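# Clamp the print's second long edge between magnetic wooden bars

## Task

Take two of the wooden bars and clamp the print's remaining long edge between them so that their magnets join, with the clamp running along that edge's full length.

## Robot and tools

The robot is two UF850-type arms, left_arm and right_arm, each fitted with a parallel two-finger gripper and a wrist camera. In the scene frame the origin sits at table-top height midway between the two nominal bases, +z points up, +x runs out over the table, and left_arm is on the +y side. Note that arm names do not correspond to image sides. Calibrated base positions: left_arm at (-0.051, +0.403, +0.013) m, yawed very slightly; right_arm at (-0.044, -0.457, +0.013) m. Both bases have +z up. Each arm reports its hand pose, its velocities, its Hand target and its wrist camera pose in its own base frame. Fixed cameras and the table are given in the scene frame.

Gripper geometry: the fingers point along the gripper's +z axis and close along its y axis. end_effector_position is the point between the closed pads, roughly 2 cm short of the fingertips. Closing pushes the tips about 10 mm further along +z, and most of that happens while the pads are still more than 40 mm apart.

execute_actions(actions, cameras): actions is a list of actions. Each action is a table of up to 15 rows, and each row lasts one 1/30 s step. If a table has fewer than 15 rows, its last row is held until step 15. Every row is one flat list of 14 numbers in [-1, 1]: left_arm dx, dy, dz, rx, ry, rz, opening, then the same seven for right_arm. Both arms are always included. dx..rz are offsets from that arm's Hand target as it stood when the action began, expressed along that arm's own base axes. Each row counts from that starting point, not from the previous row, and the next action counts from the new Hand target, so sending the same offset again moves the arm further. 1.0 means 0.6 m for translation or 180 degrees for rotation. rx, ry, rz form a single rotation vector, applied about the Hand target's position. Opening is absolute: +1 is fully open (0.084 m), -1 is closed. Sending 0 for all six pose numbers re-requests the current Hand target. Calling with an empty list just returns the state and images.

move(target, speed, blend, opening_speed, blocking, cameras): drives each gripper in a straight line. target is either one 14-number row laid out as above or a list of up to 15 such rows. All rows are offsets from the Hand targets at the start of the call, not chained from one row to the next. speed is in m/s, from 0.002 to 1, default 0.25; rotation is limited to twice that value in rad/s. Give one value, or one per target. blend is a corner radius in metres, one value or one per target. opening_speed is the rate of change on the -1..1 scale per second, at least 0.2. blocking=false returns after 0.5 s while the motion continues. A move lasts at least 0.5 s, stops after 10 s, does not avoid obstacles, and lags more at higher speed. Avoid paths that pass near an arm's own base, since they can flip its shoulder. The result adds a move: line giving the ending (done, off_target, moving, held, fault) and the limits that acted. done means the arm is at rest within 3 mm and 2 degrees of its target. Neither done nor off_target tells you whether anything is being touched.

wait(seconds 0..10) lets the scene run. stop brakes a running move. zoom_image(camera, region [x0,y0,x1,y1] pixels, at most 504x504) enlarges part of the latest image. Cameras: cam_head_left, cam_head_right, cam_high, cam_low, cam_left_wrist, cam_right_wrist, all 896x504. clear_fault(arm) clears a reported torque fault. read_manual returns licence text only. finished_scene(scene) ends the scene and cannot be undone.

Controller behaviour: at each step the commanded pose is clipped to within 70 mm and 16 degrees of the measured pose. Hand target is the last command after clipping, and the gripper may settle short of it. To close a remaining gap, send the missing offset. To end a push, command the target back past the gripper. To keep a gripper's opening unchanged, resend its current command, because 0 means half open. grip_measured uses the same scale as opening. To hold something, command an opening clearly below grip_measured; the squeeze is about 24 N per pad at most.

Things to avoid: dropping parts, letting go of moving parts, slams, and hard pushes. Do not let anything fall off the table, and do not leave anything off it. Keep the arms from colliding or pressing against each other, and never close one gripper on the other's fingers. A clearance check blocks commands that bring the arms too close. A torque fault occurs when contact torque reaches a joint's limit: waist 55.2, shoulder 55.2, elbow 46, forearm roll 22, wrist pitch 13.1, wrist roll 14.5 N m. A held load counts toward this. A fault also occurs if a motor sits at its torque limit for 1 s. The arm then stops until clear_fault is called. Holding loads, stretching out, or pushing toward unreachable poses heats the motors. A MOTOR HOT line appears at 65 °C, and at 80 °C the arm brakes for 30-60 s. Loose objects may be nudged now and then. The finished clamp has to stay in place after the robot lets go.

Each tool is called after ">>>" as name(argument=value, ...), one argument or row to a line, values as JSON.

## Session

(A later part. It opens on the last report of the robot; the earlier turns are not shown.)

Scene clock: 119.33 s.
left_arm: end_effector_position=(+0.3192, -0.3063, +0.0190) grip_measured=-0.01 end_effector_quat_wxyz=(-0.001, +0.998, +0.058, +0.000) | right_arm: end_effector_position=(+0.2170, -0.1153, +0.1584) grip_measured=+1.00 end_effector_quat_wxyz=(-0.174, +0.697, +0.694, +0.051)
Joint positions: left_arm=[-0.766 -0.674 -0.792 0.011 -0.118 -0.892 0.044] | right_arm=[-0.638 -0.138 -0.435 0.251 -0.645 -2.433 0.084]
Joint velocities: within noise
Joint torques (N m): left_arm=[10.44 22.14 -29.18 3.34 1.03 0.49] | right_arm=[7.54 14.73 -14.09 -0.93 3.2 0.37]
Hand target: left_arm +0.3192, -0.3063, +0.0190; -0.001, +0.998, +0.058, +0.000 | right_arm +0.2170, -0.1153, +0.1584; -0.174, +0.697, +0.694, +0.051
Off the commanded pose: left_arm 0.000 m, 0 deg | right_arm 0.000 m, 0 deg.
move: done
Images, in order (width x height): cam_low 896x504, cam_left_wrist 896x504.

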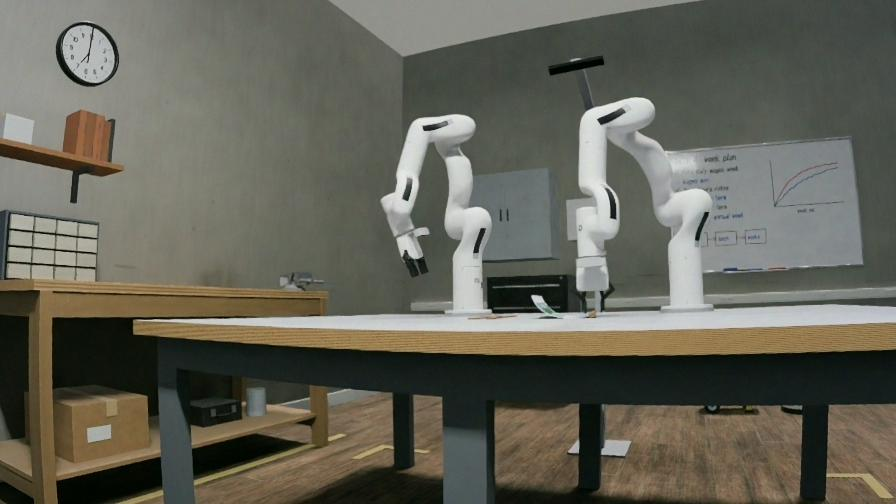

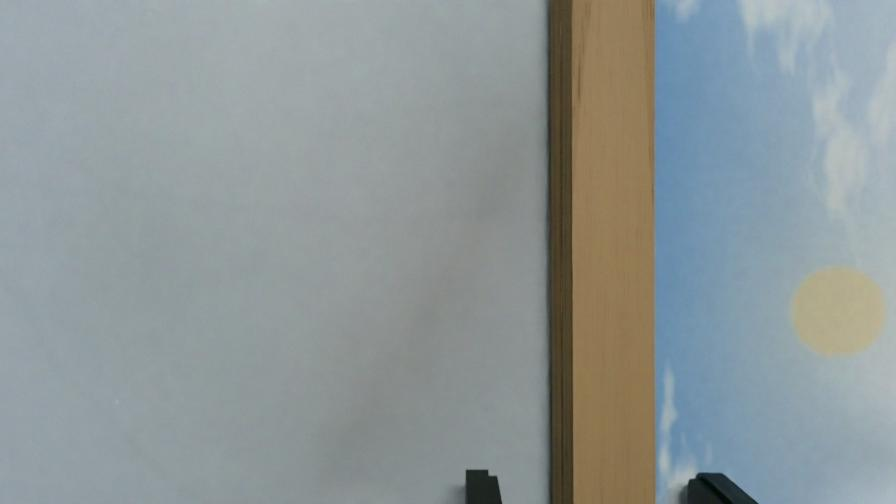

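>>> move(
  target=[0,0,-0.0067,0,0,0,0,0,0,0,0,0,0,1],
  cameras=[],
  speed=0.06,
)

>>> move(
  target=[0,0,0,0,0,0,-0.75,0,0,0,0,0,0,1],
  opening_speed=0.6,
)

>>> zoom_image(
  camera="cam_low",
  region=[520, 240, 650, 330],
)

Scene clock: 123.90 s.
left_arm: end_effector_position=(+0.3192, -0.3063, +0.0150) grip_measured=-0.01 end_effector_quat_wxyz=(-0.001, +0.998, +0.058, +0.000) | right_arm: end_effector_position=(+0.2170, -0.1153, +0.1584) grip_measured=+1.00 end_effector_quat_wxyz=(-0.174, +0.697, +0.694, +0.051)
Joint positions: left_arm=[-0.766 -0.684 -0.794 0.012 -0.111 -0.893 0.044] | right_arm=[-0.638 -0.138 -0.435 0.251 -0.645 -2.433 0.084]
Joint velocities: within noise
Joint torques (N m): left_arm=[11.11 21.61 -29.45 3.11 1.11 -0.82] | right_arm=[6.95 14.37 -14.28 -1.04 3.11 0.42]
Hand target: left_arm +0.3192, -0.3063, +0.0150; -0.001, +0.998, +0.058, +0.000 | right_arm +0.2170, -0.1153, +0.1584; -0.174, +0.697, +0.694, +0.051
Off the commanded pose: left_arm 0.000 m, 0 deg | right_arm 0.000 m, 0 deg.
move: done
No camera images: "cameras" was empty.

Scene clock: 125.37 s.
left_arm: end_effector_position=(+0.3193, -0.3063, +0.0150) grip_measured=-0.54 end_effector_quat_wxyz=(+0.000, +0.998, +0.058, +0.000) | right_arm: end_effector_position=(+0.2170, -0.1153, +0.1584) grip_measured=+1.00 end_effector_quat_wxyz=(-0.174, +0.697, +0.694, +0.051)
Joint positions: left_arm=[-0.765 -0.684 -0.794 0.012 -0.111 -0.893 0.02] | right_arm=[-0.638 -0.138 -0.435 0.251 -0.645 -2.433 0.084]
Joint velocities: within noise
Joint torques (N m): left_arm=[3.58 21.2 -21.57 2.98 -0.08 -0.2] | right_arm=[7.22 14.53 -13.95 -1.25 3.22 0.42]
Hand target: left_arm +0.3192, -0.3063, +0.0150; -0.001, +0.998, +0.058, +0.000 | right_arm +0.2170, -0.1153, +0.1584; -0.174, +0.697, +0.694, +0.051
Off the commanded pose: left_arm 0.000 m, 0 deg | right_arm 0.000 m, 0 deg.
move: done

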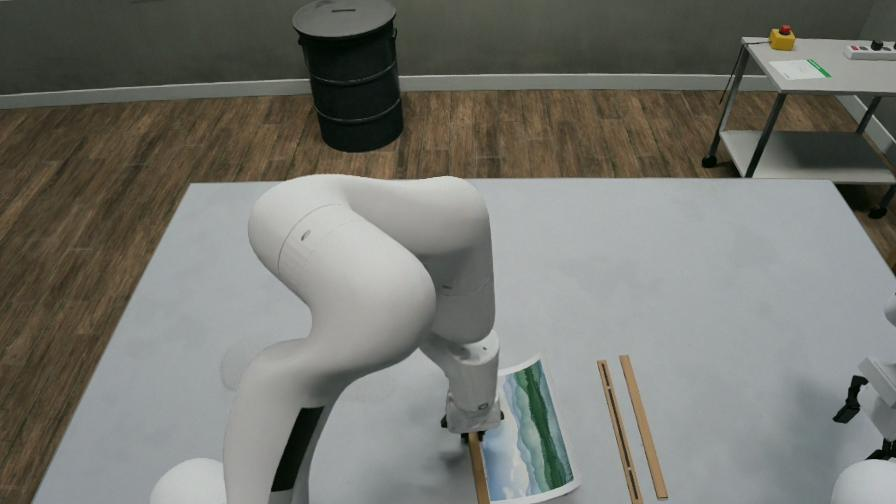

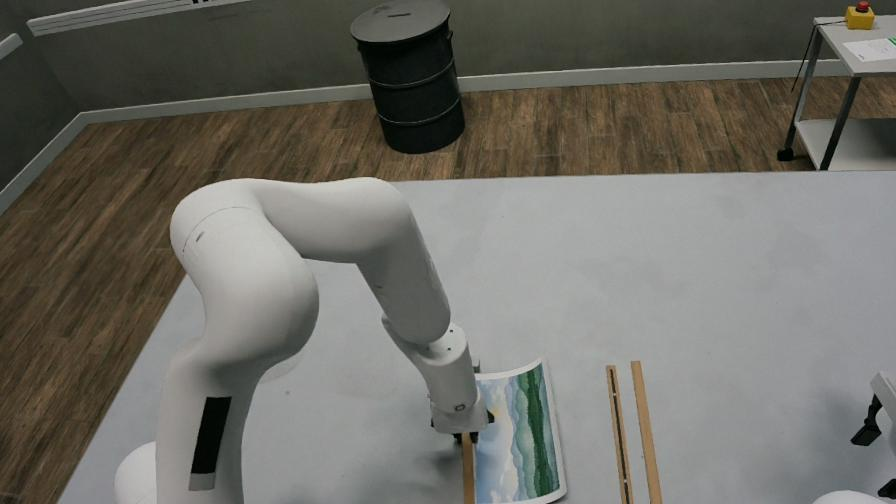

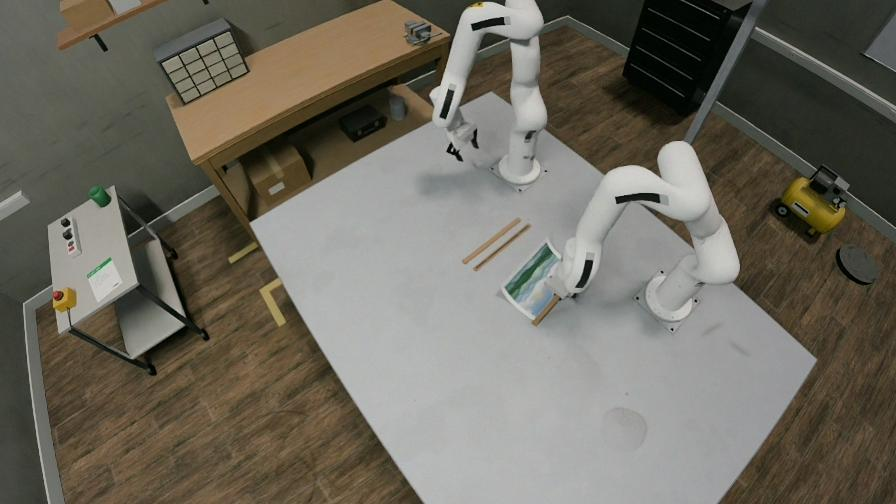

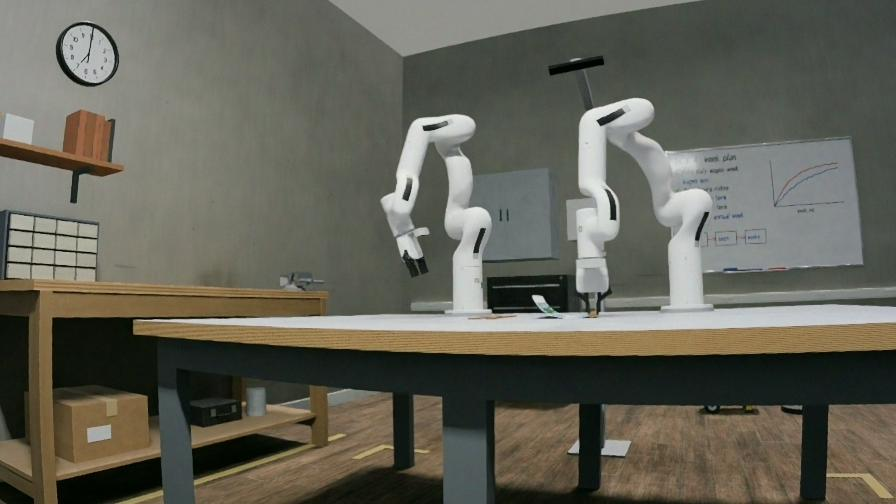

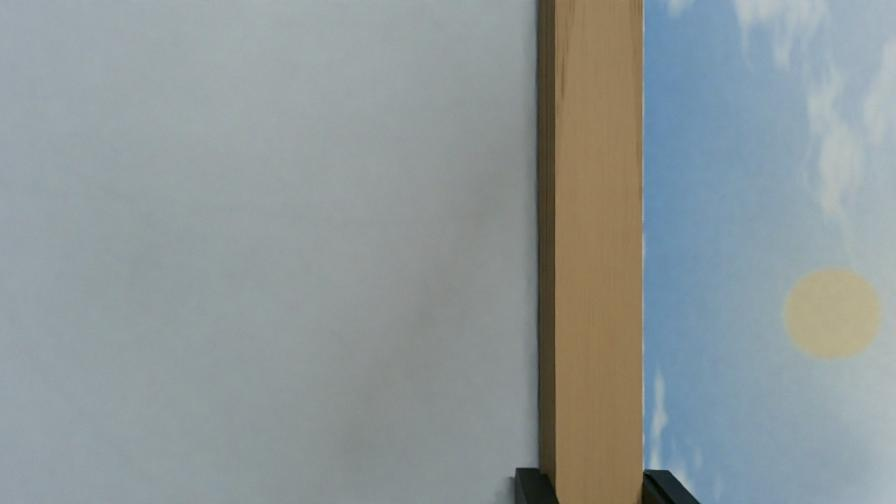

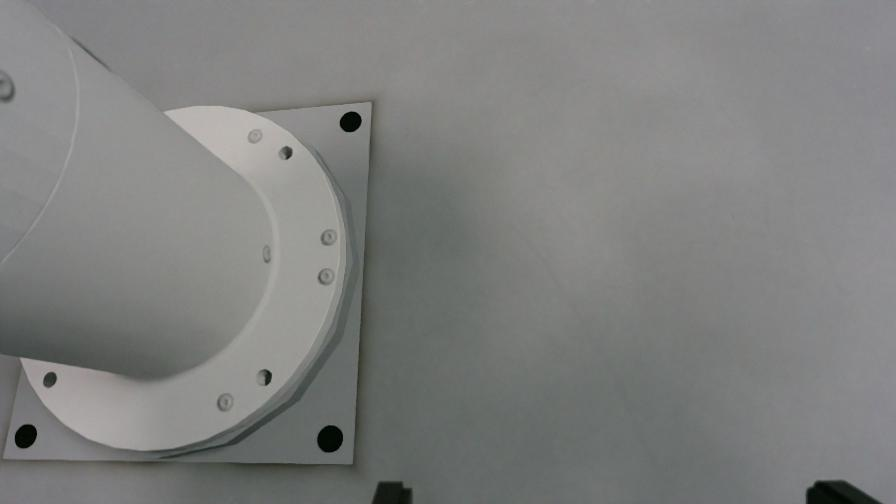

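Scaled by 3.877 from the camera's 896x504 image, which has a finer 1280x720 frame.

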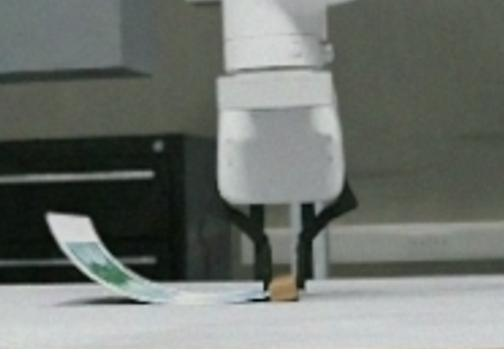

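>>> move(
  target=[
    [0,0,0.005,0,0,0,-0.75,0,0,0,0,0,0,1],
    [0.0003,-0.1043,0.005,0,0,-0.0311,-0.75,0,0,0,0,0,0,1],
  ],
  speed=0.05,
)

>>> zoom_image(
  camera="cam_low",
  region=[460, 240, 620, 330],
)

Scene clock: 139.17 s.
left_arm: end_effector_position=(+0.3194, -0.3689, +0.0180) grip_measured=-0.55 end_effector_quat_wxyz=(-0.001, +1.000, +0.009, +0.000) | right_arm: end_effector_position=(+0.2170, -0.1153, +0.1584) grip_measured=+1.00 end_effector_quat_wxyz=(-0.174, +0.697, +0.694, +0.051)
Joint positions: left_arm=[-0.858 -0.735 -0.922 0.007 -0.187 -0.883 0.02] | right_arm=[-0.638 -0.138 -0.435 0.251 -0.645 -2.433 0.084]
Joint velocities: within noise
Joint torques (N m): left_arm=[-10.41 24.84 -32.72 -2.18 -1.11 0.97] | right_arm=[6.95 14.77 -13.76 -1.14 3.18 0.36]
Hand target: left_arm +0.3194, -0.3689, +0.0180; -0.001, +1.000, +0.009, +0.000 | right_arm +0.2170, -0.1153, +0.1584; -0.174, +0.697, +0.694, +0.051
Off the commanded pose: left_arm 0.000 m, 0 deg | right_arm 0.000 m, 0 deg.
move: done

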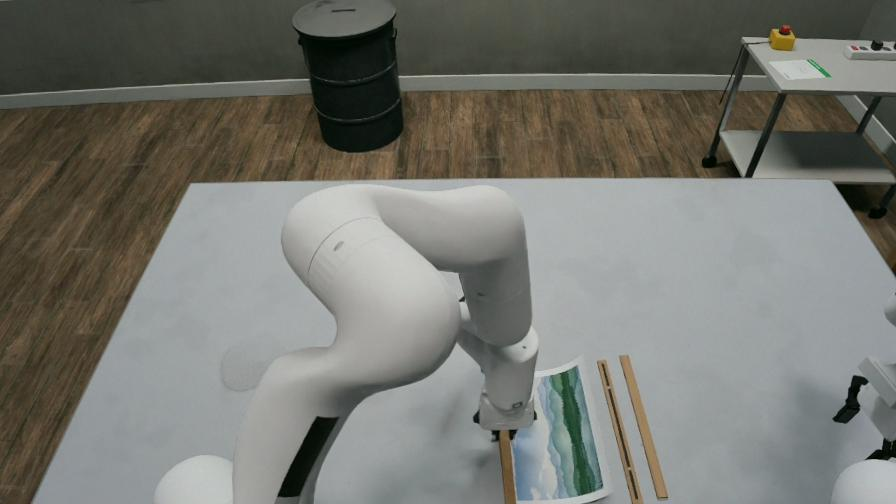

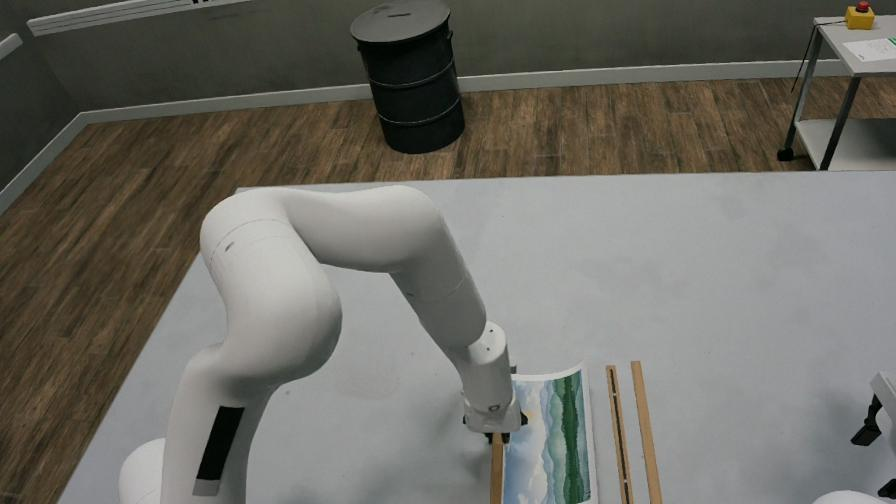

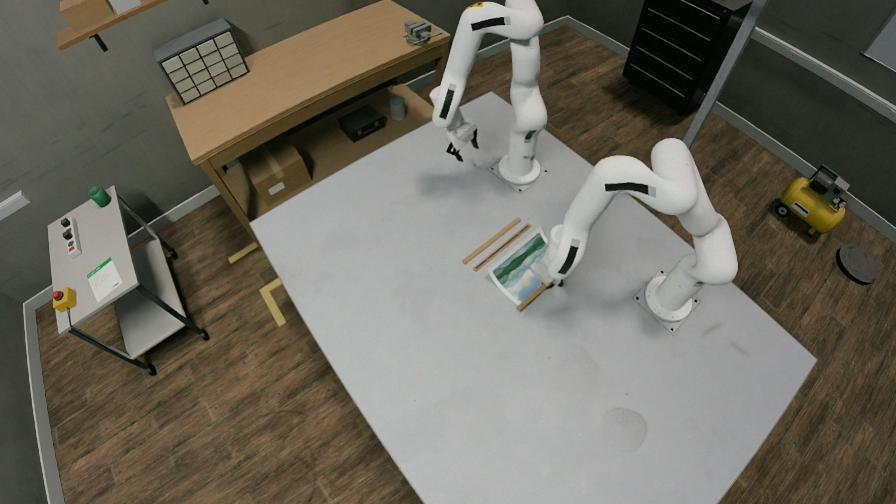

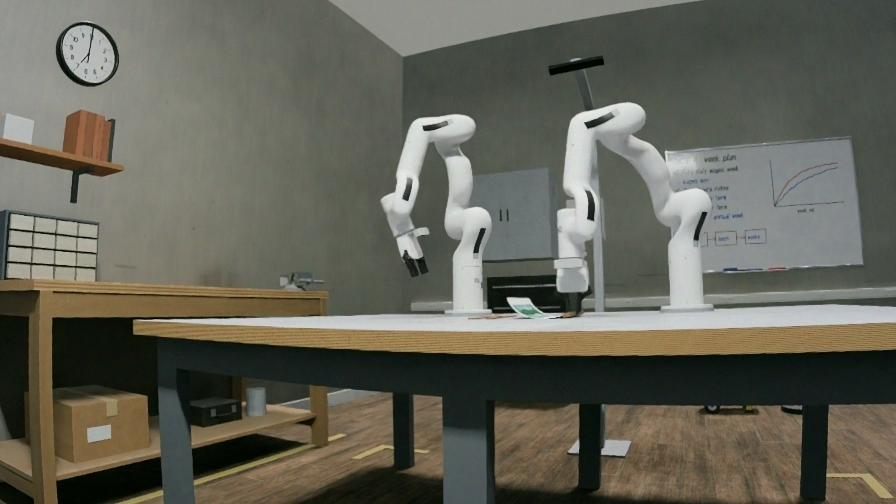

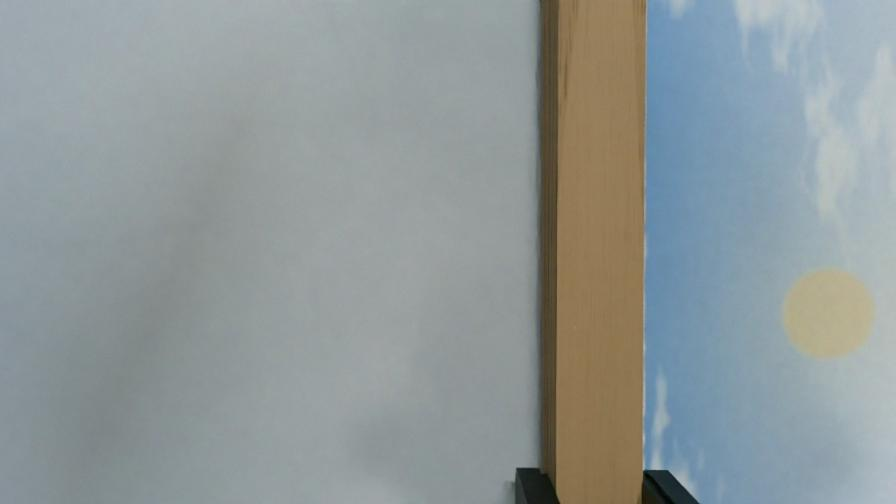

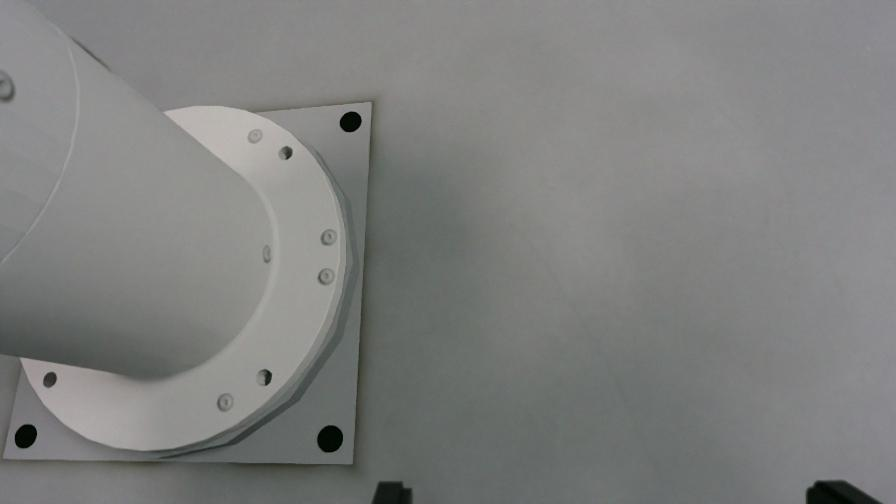

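Scaled by 3.150 from the camera's 896x504 image, which has a finer 1280x720 frame.

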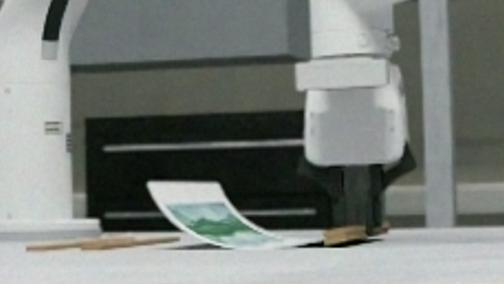

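>>> move(
  target=[
    [0,0,0,0,0,0,-0.75,0.2,0.2,0.25,-0.06,0.018,-0.2,1],
    [0,0,0,0,0,0,-0.75,0.1217,0.6255,0.4027,-0.1236,0.0362,-0.4925,1],
  ],
  speed=0.25,
  blend=0.04,
)

Scene clock: 149.60 s.
left_arm: end_effector_position=(+0.3194, -0.3689, +0.0180) grip_measured=-0.55 end_effector_quat_wxyz=(-0.001, +1.000, +0.009, +0.000) | right_arm: end_effector_position=(+0.2900, +0.2600, +0.4001) grip_measured=+1.00 end_effector_quat_wxyz=(+0.000, +1.000, +0.001, -0.001)
Joint positions: left_arm=[-0.858 -0.735 -0.922 0.007 -0.187 -0.882 0.02] | right_arm=[0.73 0.127 -0.868 0.001 -0.996 0.729 0.084]
Joint velocities: within noise
Joint torques (N m): left_arm=[-9.18 29.85 -12.13 -1.72 0.2 0.8] | right_arm=[11.35 8.15 -21.79 -1.69 -3.59 0.66]
Hand target: left_arm +0.3194, -0.3689, +0.0180; -0.001, +1.000, +0.009, +0.000 | right_arm +0.2900, +0.2600, +0.4001; +0.000, +1.000, +0.001, -0.001
Off the commanded pose: left_arm 0.000 m, 0 deg | right_arm 0.000 m, 0 deg.
move: done

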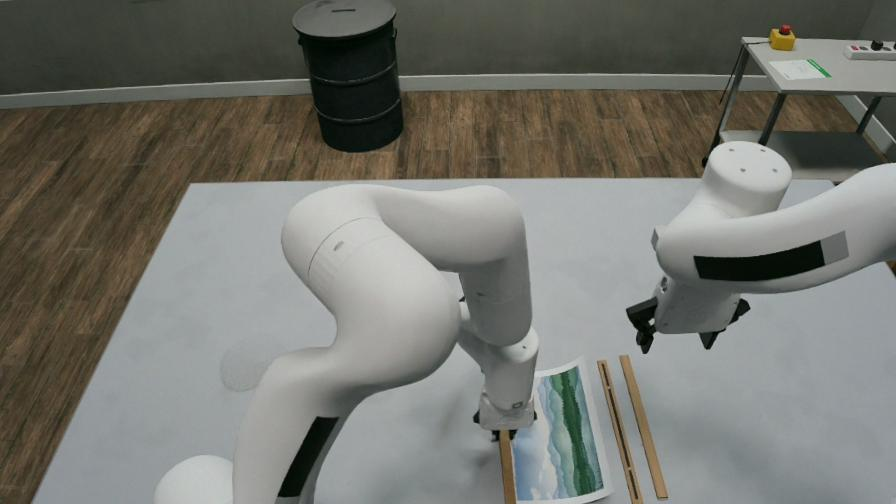

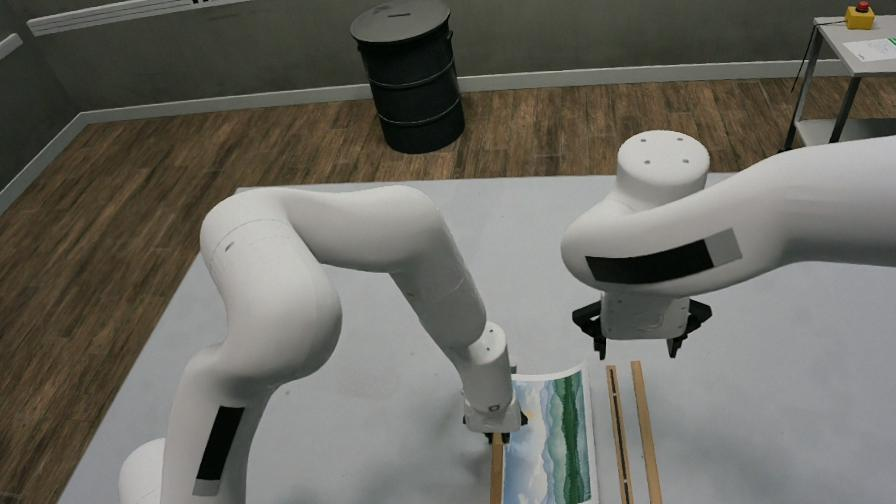

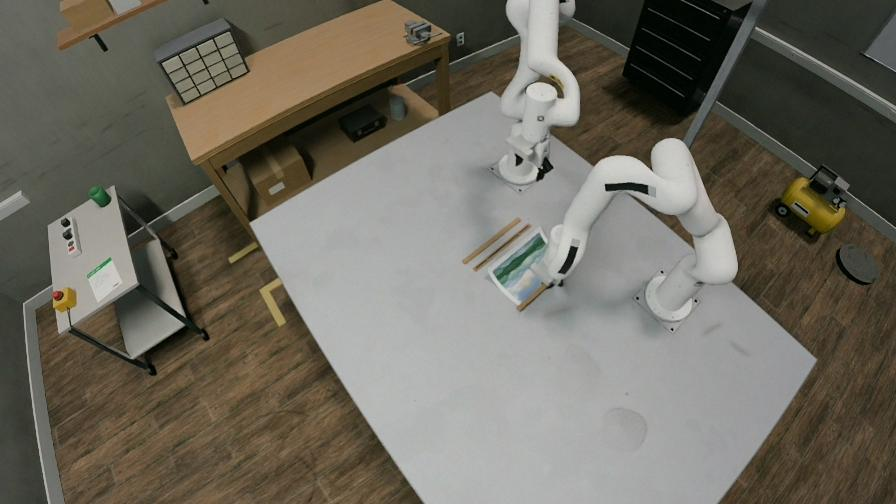

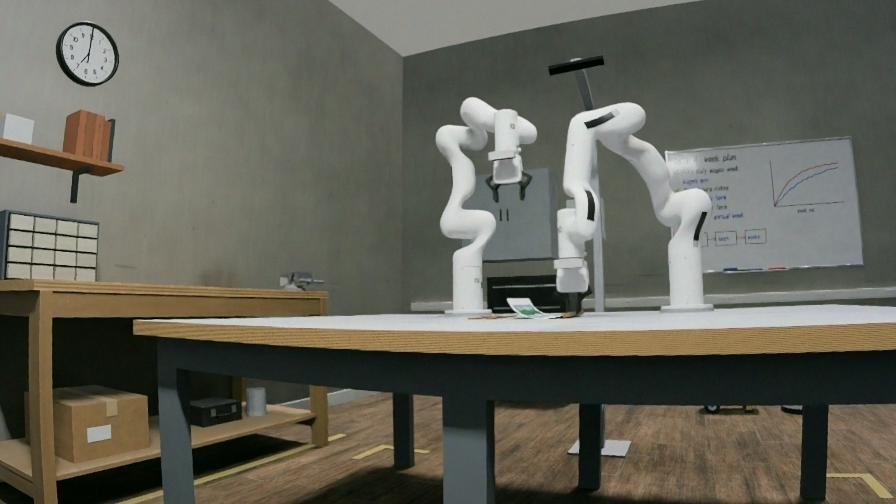

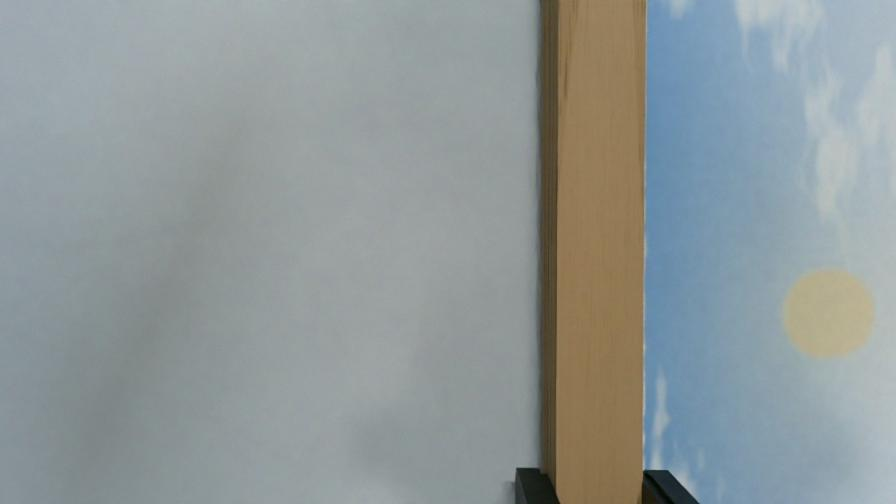

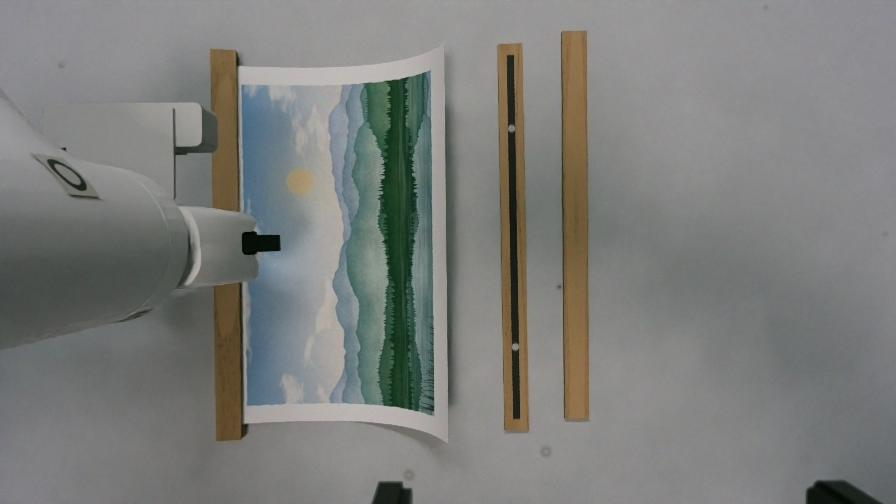

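>>> move(
  target=[0.0108,-0.0517,0,0,0,0,-0.75,0,0,0,0,0,0,1],
  speed=0.05,
  cameras=["cam_right_wrist","cam_low"],
)

>>> zoom_image(
  camera="cam_right_wrist",
  region=[230, 10, 630, 250],
)

>>> zoom_image(
  camera="cam_low",
  region=[460, 240, 620, 330],
)

Scene clock: 157.77 s.
left_arm: end_effector_position=(+0.3259, -0.3999, +0.0180) grip_measured=-0.55 end_effector_quat_wxyz=(-0.001, +1.000, +0.009, +0.000) | right_arm: end_effector_position=(+0.2900, +0.2600, +0.4001) grip_measured=+1.00 end_effector_quat_wxyz=(+0.000, +1.000, +0.001, -0.001)
Joint positions: left_arm=[-0.888 -0.774 -1.004 0.006 -0.231 -0.911 0.02] | right_arm=[0.73 0.127 -0.868 0.001 -0.996 0.729 0.084]
Joint velocities: within noise
Joint torques (N m): left_arm=[-10.15 26.57 -32.79 2.63 -1.18 -0.81] | right_arm=[10.35 12.75 -16.64 1.42 -1.41 0.18]
Hand target: left_arm +0.3259, -0.3999, +0.0180; -0.001, +1.000, +0.009, +0.000 | right_arm +0.2900, +0.2600, +0.4001; +0.000, +1.000, +0.001, -0.001
Off the commanded pose: left_arm 0.000 m, 0 deg | right_arm 0.000 m, 0 deg.
move: done
Images, in order (width x height): cam_low 896x504, cam_right_wrist 896x504.

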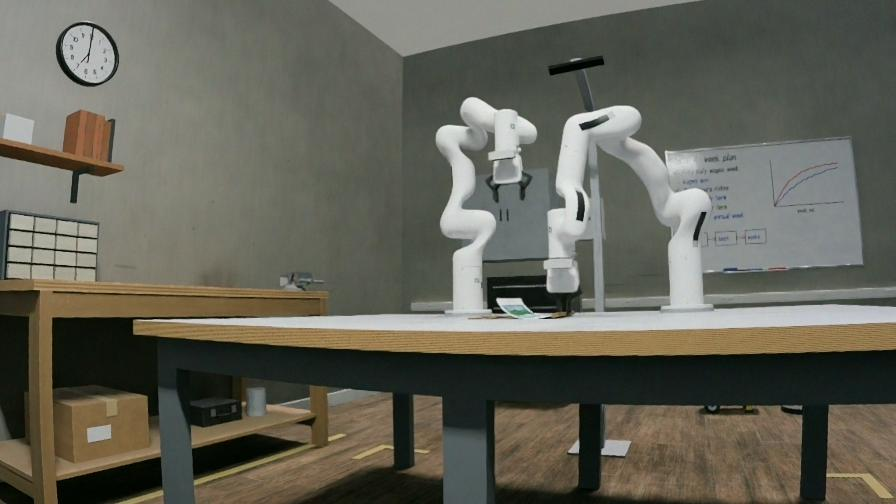

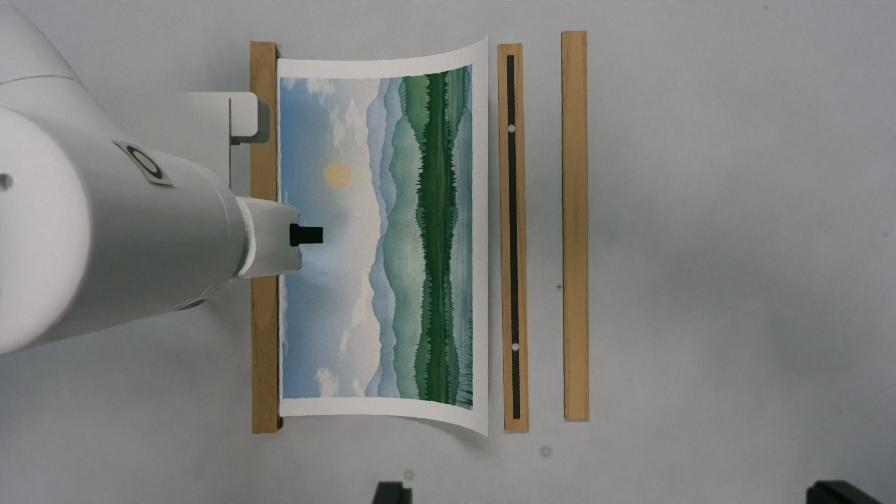

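Scaled by 1.260 from the camera's 896x504 image, which has a finer 1280x720 frame.

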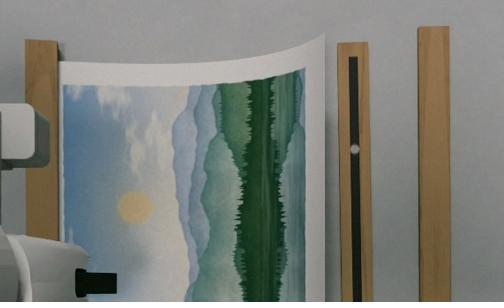

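Scaled by 3.150 from the camera's 896x504 image, which has a finer 1280x720 frame.

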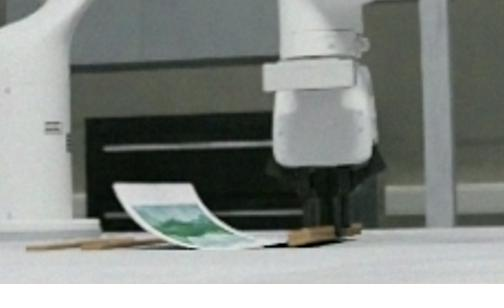

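>>> move(
  target=[0,0,0,0,0,0,-0.75,0.1317,0.0292,-0.4167,0,0,-0.5,0],
  speed=0.2,
  cameras=["cam_right_wrist","cam_low","cam_head_right"],
)

Scene clock: 174.03 s.
left_arm: end_effector_position=(+0.3259, -0.3999, +0.0180) grip_measured=-0.55 end_effector_quat_wxyz=(-0.001, +1.000, +0.009, +0.000) | right_arm: end_effector_position=(+0.3690, +0.2775, +0.1501) grip_measured=-0.01 end_effector_quat_wxyz=(+0.000, +0.707, -0.707, -0.001)
Joint positions: left_arm=[-0.888 -0.774 -1.004 0.006 -0.231 -0.911 0.02] | right_arm=[0.644 -0.4 -0.817 0.003 -0.417 2.211 0.044]
Joint velocities: within noise
Joint torques (N m): left_arm=[-9.94 33.66 -14.56 2.21 0.74 -0.89] | right_arm=[10.49 21.75 -17.61 -1.59 4.18 0.73]
Hand target: left_arm +0.3259, -0.3999, +0.0180; -0.001, +1.000, +0.009, +0.000 | right_arm +0.3690, +0.2775, +0.1500; +0.000, +0.707, -0.707, +0.000
Off the commanded pose: left_arm 0.000 m, 0 deg | right_arm 0.000 m, 0 deg.
move: done
Images, in order (width x height): cam_head_right 896x504, cam_low 896x504, cam_right_wrist 896x504.

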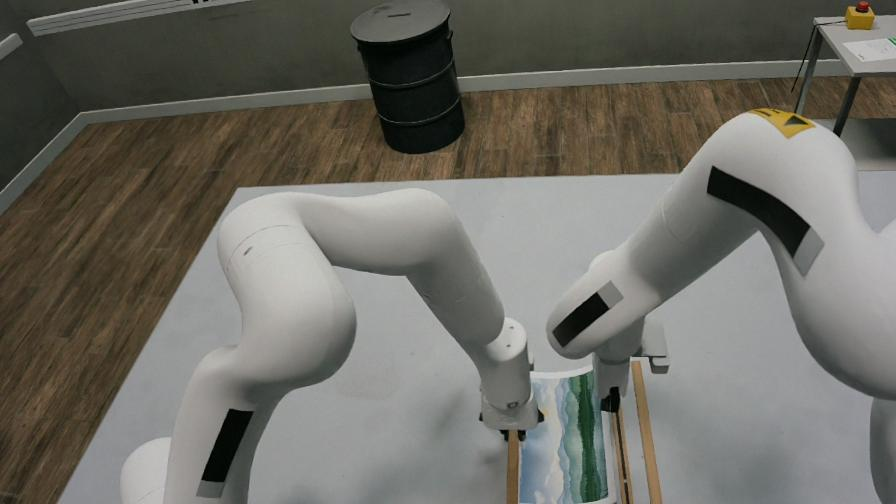

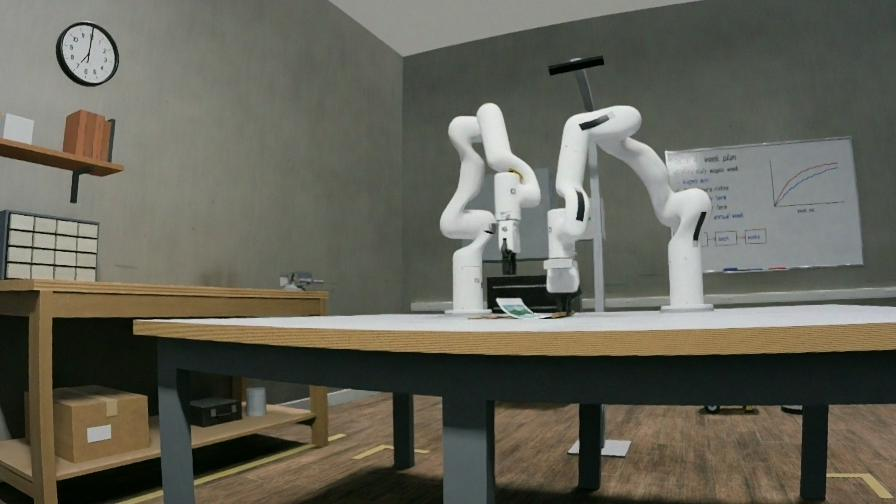

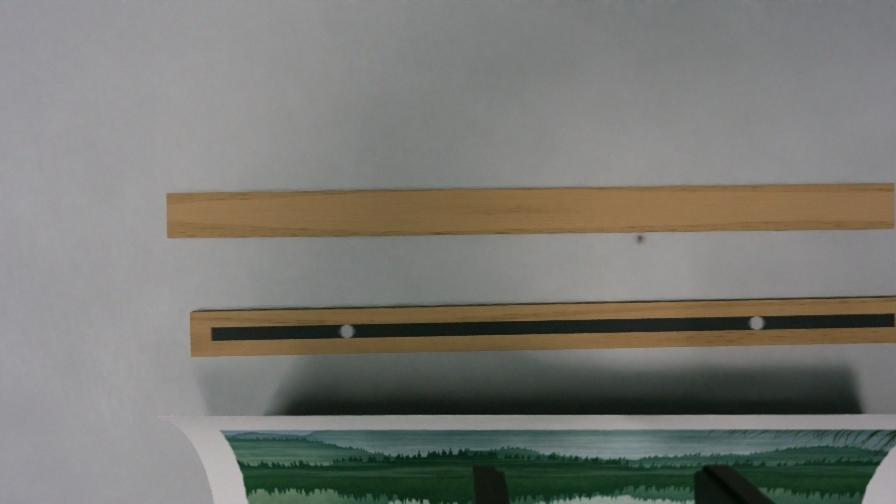

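>>> move(
  target=[0,0,0,0,0,0.0033,-0.75,0,0,-0.2,0,0,0,0],
  speed=0.1,
  cameras=["cam_right_wrist","cam_low"],
)

>>> zoom_image(
  camera="cam_low",
  region=[460, 240, 620, 330],
)

Scene clock: 181.90 s.
left_arm: end_effector_position=(+0.3259, -0.3999, +0.0180) grip_measured=-0.55 end_effector_quat_wxyz=(-0.001, +1.000, +0.014, +0.000) | right_arm: end_effector_position=(+0.3690, +0.2775, +0.0301) grip_measured=-0.01 end_effector_quat_wxyz=(+0.000, +0.707, -0.707, +0.000)
Joint positions: left_arm=[-0.888 -0.774 -1.004 0.006 -0.231 -0.921 0.02] | right_arm=[0.644 -0.671 -0.839 0.006 -0.167 2.208 0.044]
Joint velocities: within noise
Joint torques (N m): left_arm=[-7.45 36.64 -18.65 -0.58 0.38 -0.84] | right_arm=[10.24 24.65 -13.88 2.11 4.2 -0.35]
Hand target: left_arm +0.3259, -0.3999, +0.0180; -0.001, +1.000, +0.014, +0.000 | right_arm +0.3690, +0.2775, +0.0300; +0.000, +0.707, -0.707, +0.000
Off the commanded pose: left_arm 0.000 m, 0 deg | right_arm 0.000 m, 0 deg.
move: done
Images, in order (width x height): cam_low 896x504, cam_right_wrist 896x504.

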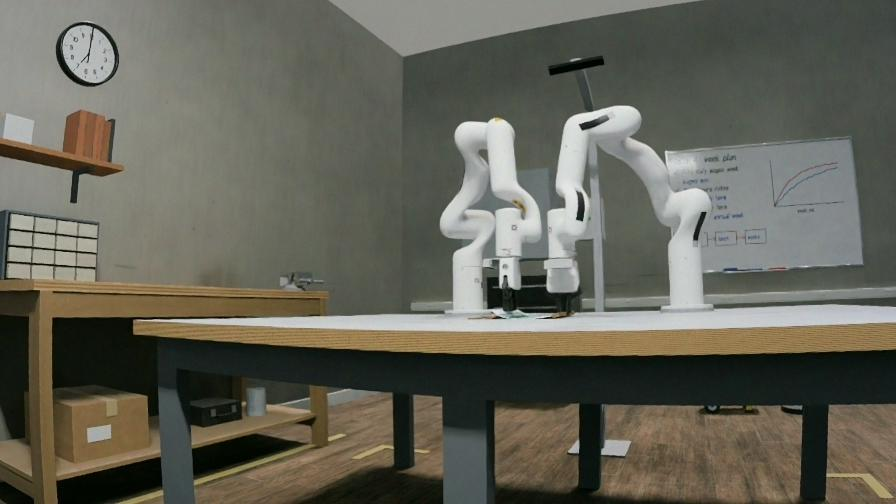

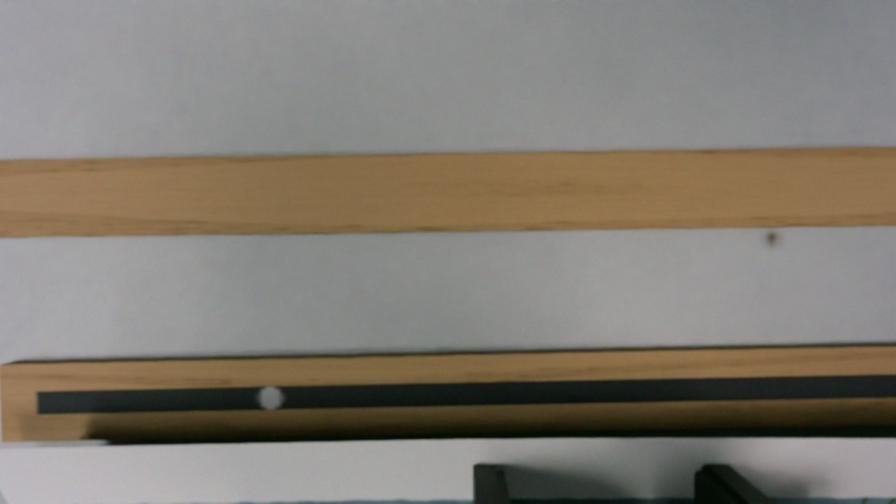

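Scaled by 3.150 from the camera's 896x504 image, which has a finer 1280x720 frame.

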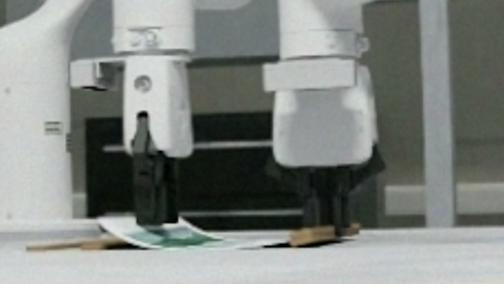

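>>> move(
  target=[0,0,0,0,0,0,-0.75,0,0,-0.03,0,0,0,0],
  speed=0.05,
  cameras=["cam_right_wrist","cam_low"],
)

>>> zoom_image(
  camera="cam_low",
  region=[460, 240, 620, 330],
)

Scene clock: 185.23 s.
left_arm: end_effector_position=(+0.3259, -0.3999, +0.0180) grip_measured=-0.55 end_effector_quat_wxyz=(-0.001, +1.000, +0.014, +0.000) | right_arm: end_effector_position=(+0.3690, +0.2775, +0.0121) grip_measured=-0.01 end_effector_quat_wxyz=(+0.000, +0.707, -0.707, +0.000)
Joint positions: left_arm=[-0.888 -0.774 -1.004 0.006 -0.231 -0.921 0.02] | right_arm=[0.644 -0.715 -0.85 0.008 -0.134 2.206 0.044]
Joint velocities: within noise
Joint torques (N m): left_arm=[-5.97 34.29 -27.01 2.51 -0.54 -0.82] | right_arm=[-4.32 26.53 -13.71 2.12 4.31 -0.42]
Hand target: left_arm +0.3259, -0.3999, +0.0180; -0.001, +1.000, +0.014, +0.000 | right_arm +0.3690, +0.2775, +0.0120; +0.000, +0.707, -0.707, +0.000
Off the commanded pose: left_arm 0.000 m, 0 deg | right_arm 0.000 m, 0 deg.
move: done
Images, in order (width x height): cam_low 896x504, cam_right_wrist 896x504.

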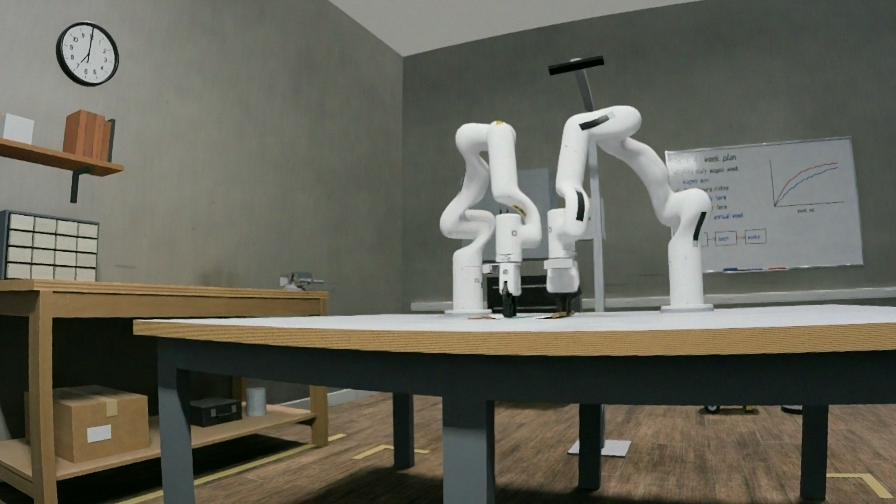

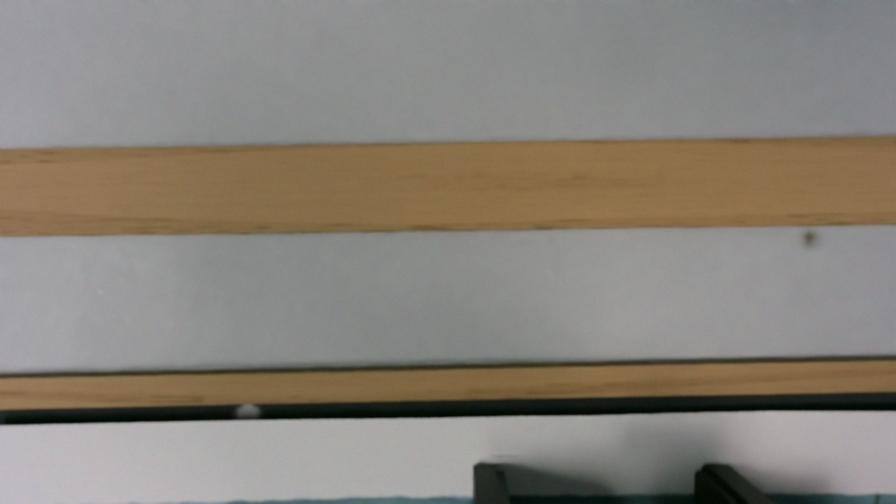

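Scaled by 3.150 from the camera's 896x504 image, which has a finer 1280x720 frame.

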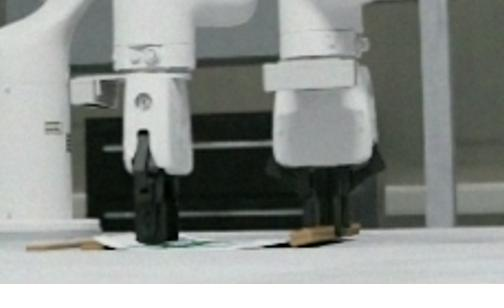

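>>> move(
  target=[
    [0,0,0,0,0,0,-0.75,0,0,0.25,0,0,0,0],
    [0,0,0,0,0,0,-0.75,0.0195,-0.1348,0.25,0,0,0.5,0],
  ],
  speed=0.15,
  cameras=["cam_right_wrist","cam_low"],
)

>>> zoom_image(
  camera="cam_right_wrist",
  region=[150, 0, 654, 300],
)

Scene clock: 201.10 s.
left_arm: end_effector_position=(+0.3259, -0.3999, +0.0180) grip_measured=-0.55 end_effector_quat_wxyz=(-0.001, +1.000, +0.014, +0.000) | right_arm: end_effector_position=(+0.3807, +0.1966, +0.1620) grip_measured=-0.01 end_effector_quat_wxyz=(+0.000, +1.000, +0.001, -0.001)
Joint positions: left_arm=[-0.888 -0.774 -1.004 0.006 -0.231 -0.921 0.02] | right_arm=[0.477 -0.31 -0.727 0.001 -0.418 0.475 0.044]
Joint velocities: within noise
Joint torques (N m): left_arm=[-1.14 27.18 -30.03 2.22 -1.04 -0.78] | right_arm=[-12.83 36.89 -11.59 1.91 4.28 -0.54]
Hand target: left_arm +0.3259, -0.3999, +0.0180; -0.001, +1.000, +0.014, +0.000 | right_arm +0.3807, +0.1966, +0.1620; +0.000, +1.000, +0.001, -0.001
Off the commanded pose: left_arm 0.000 m, 0 deg | right_arm 0.000 m, 0 deg.
move: done
Images, in order (width x height): cam_low 896x504, cam_right_wrist 896x504.

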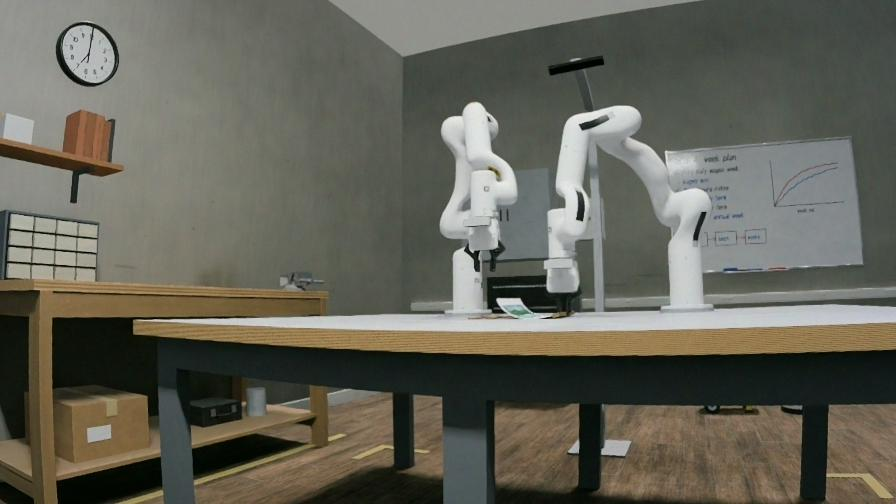

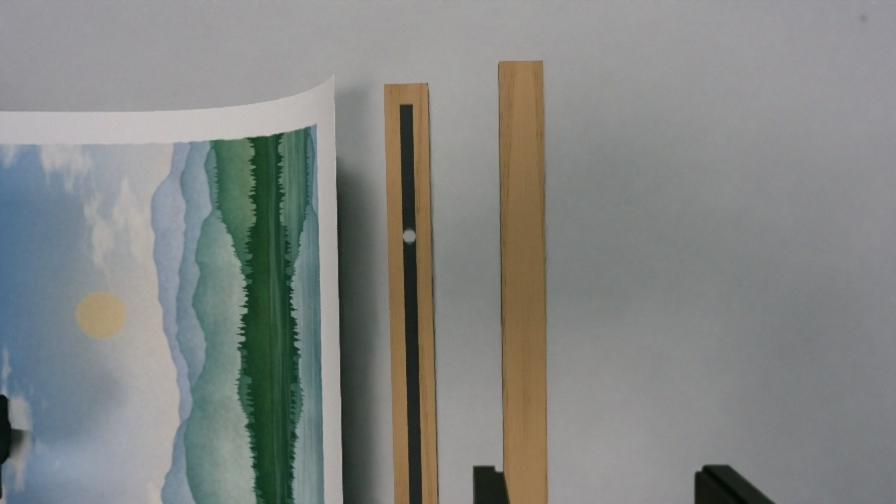

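Scaled by 1.000.

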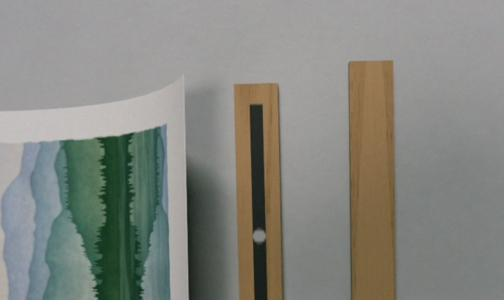

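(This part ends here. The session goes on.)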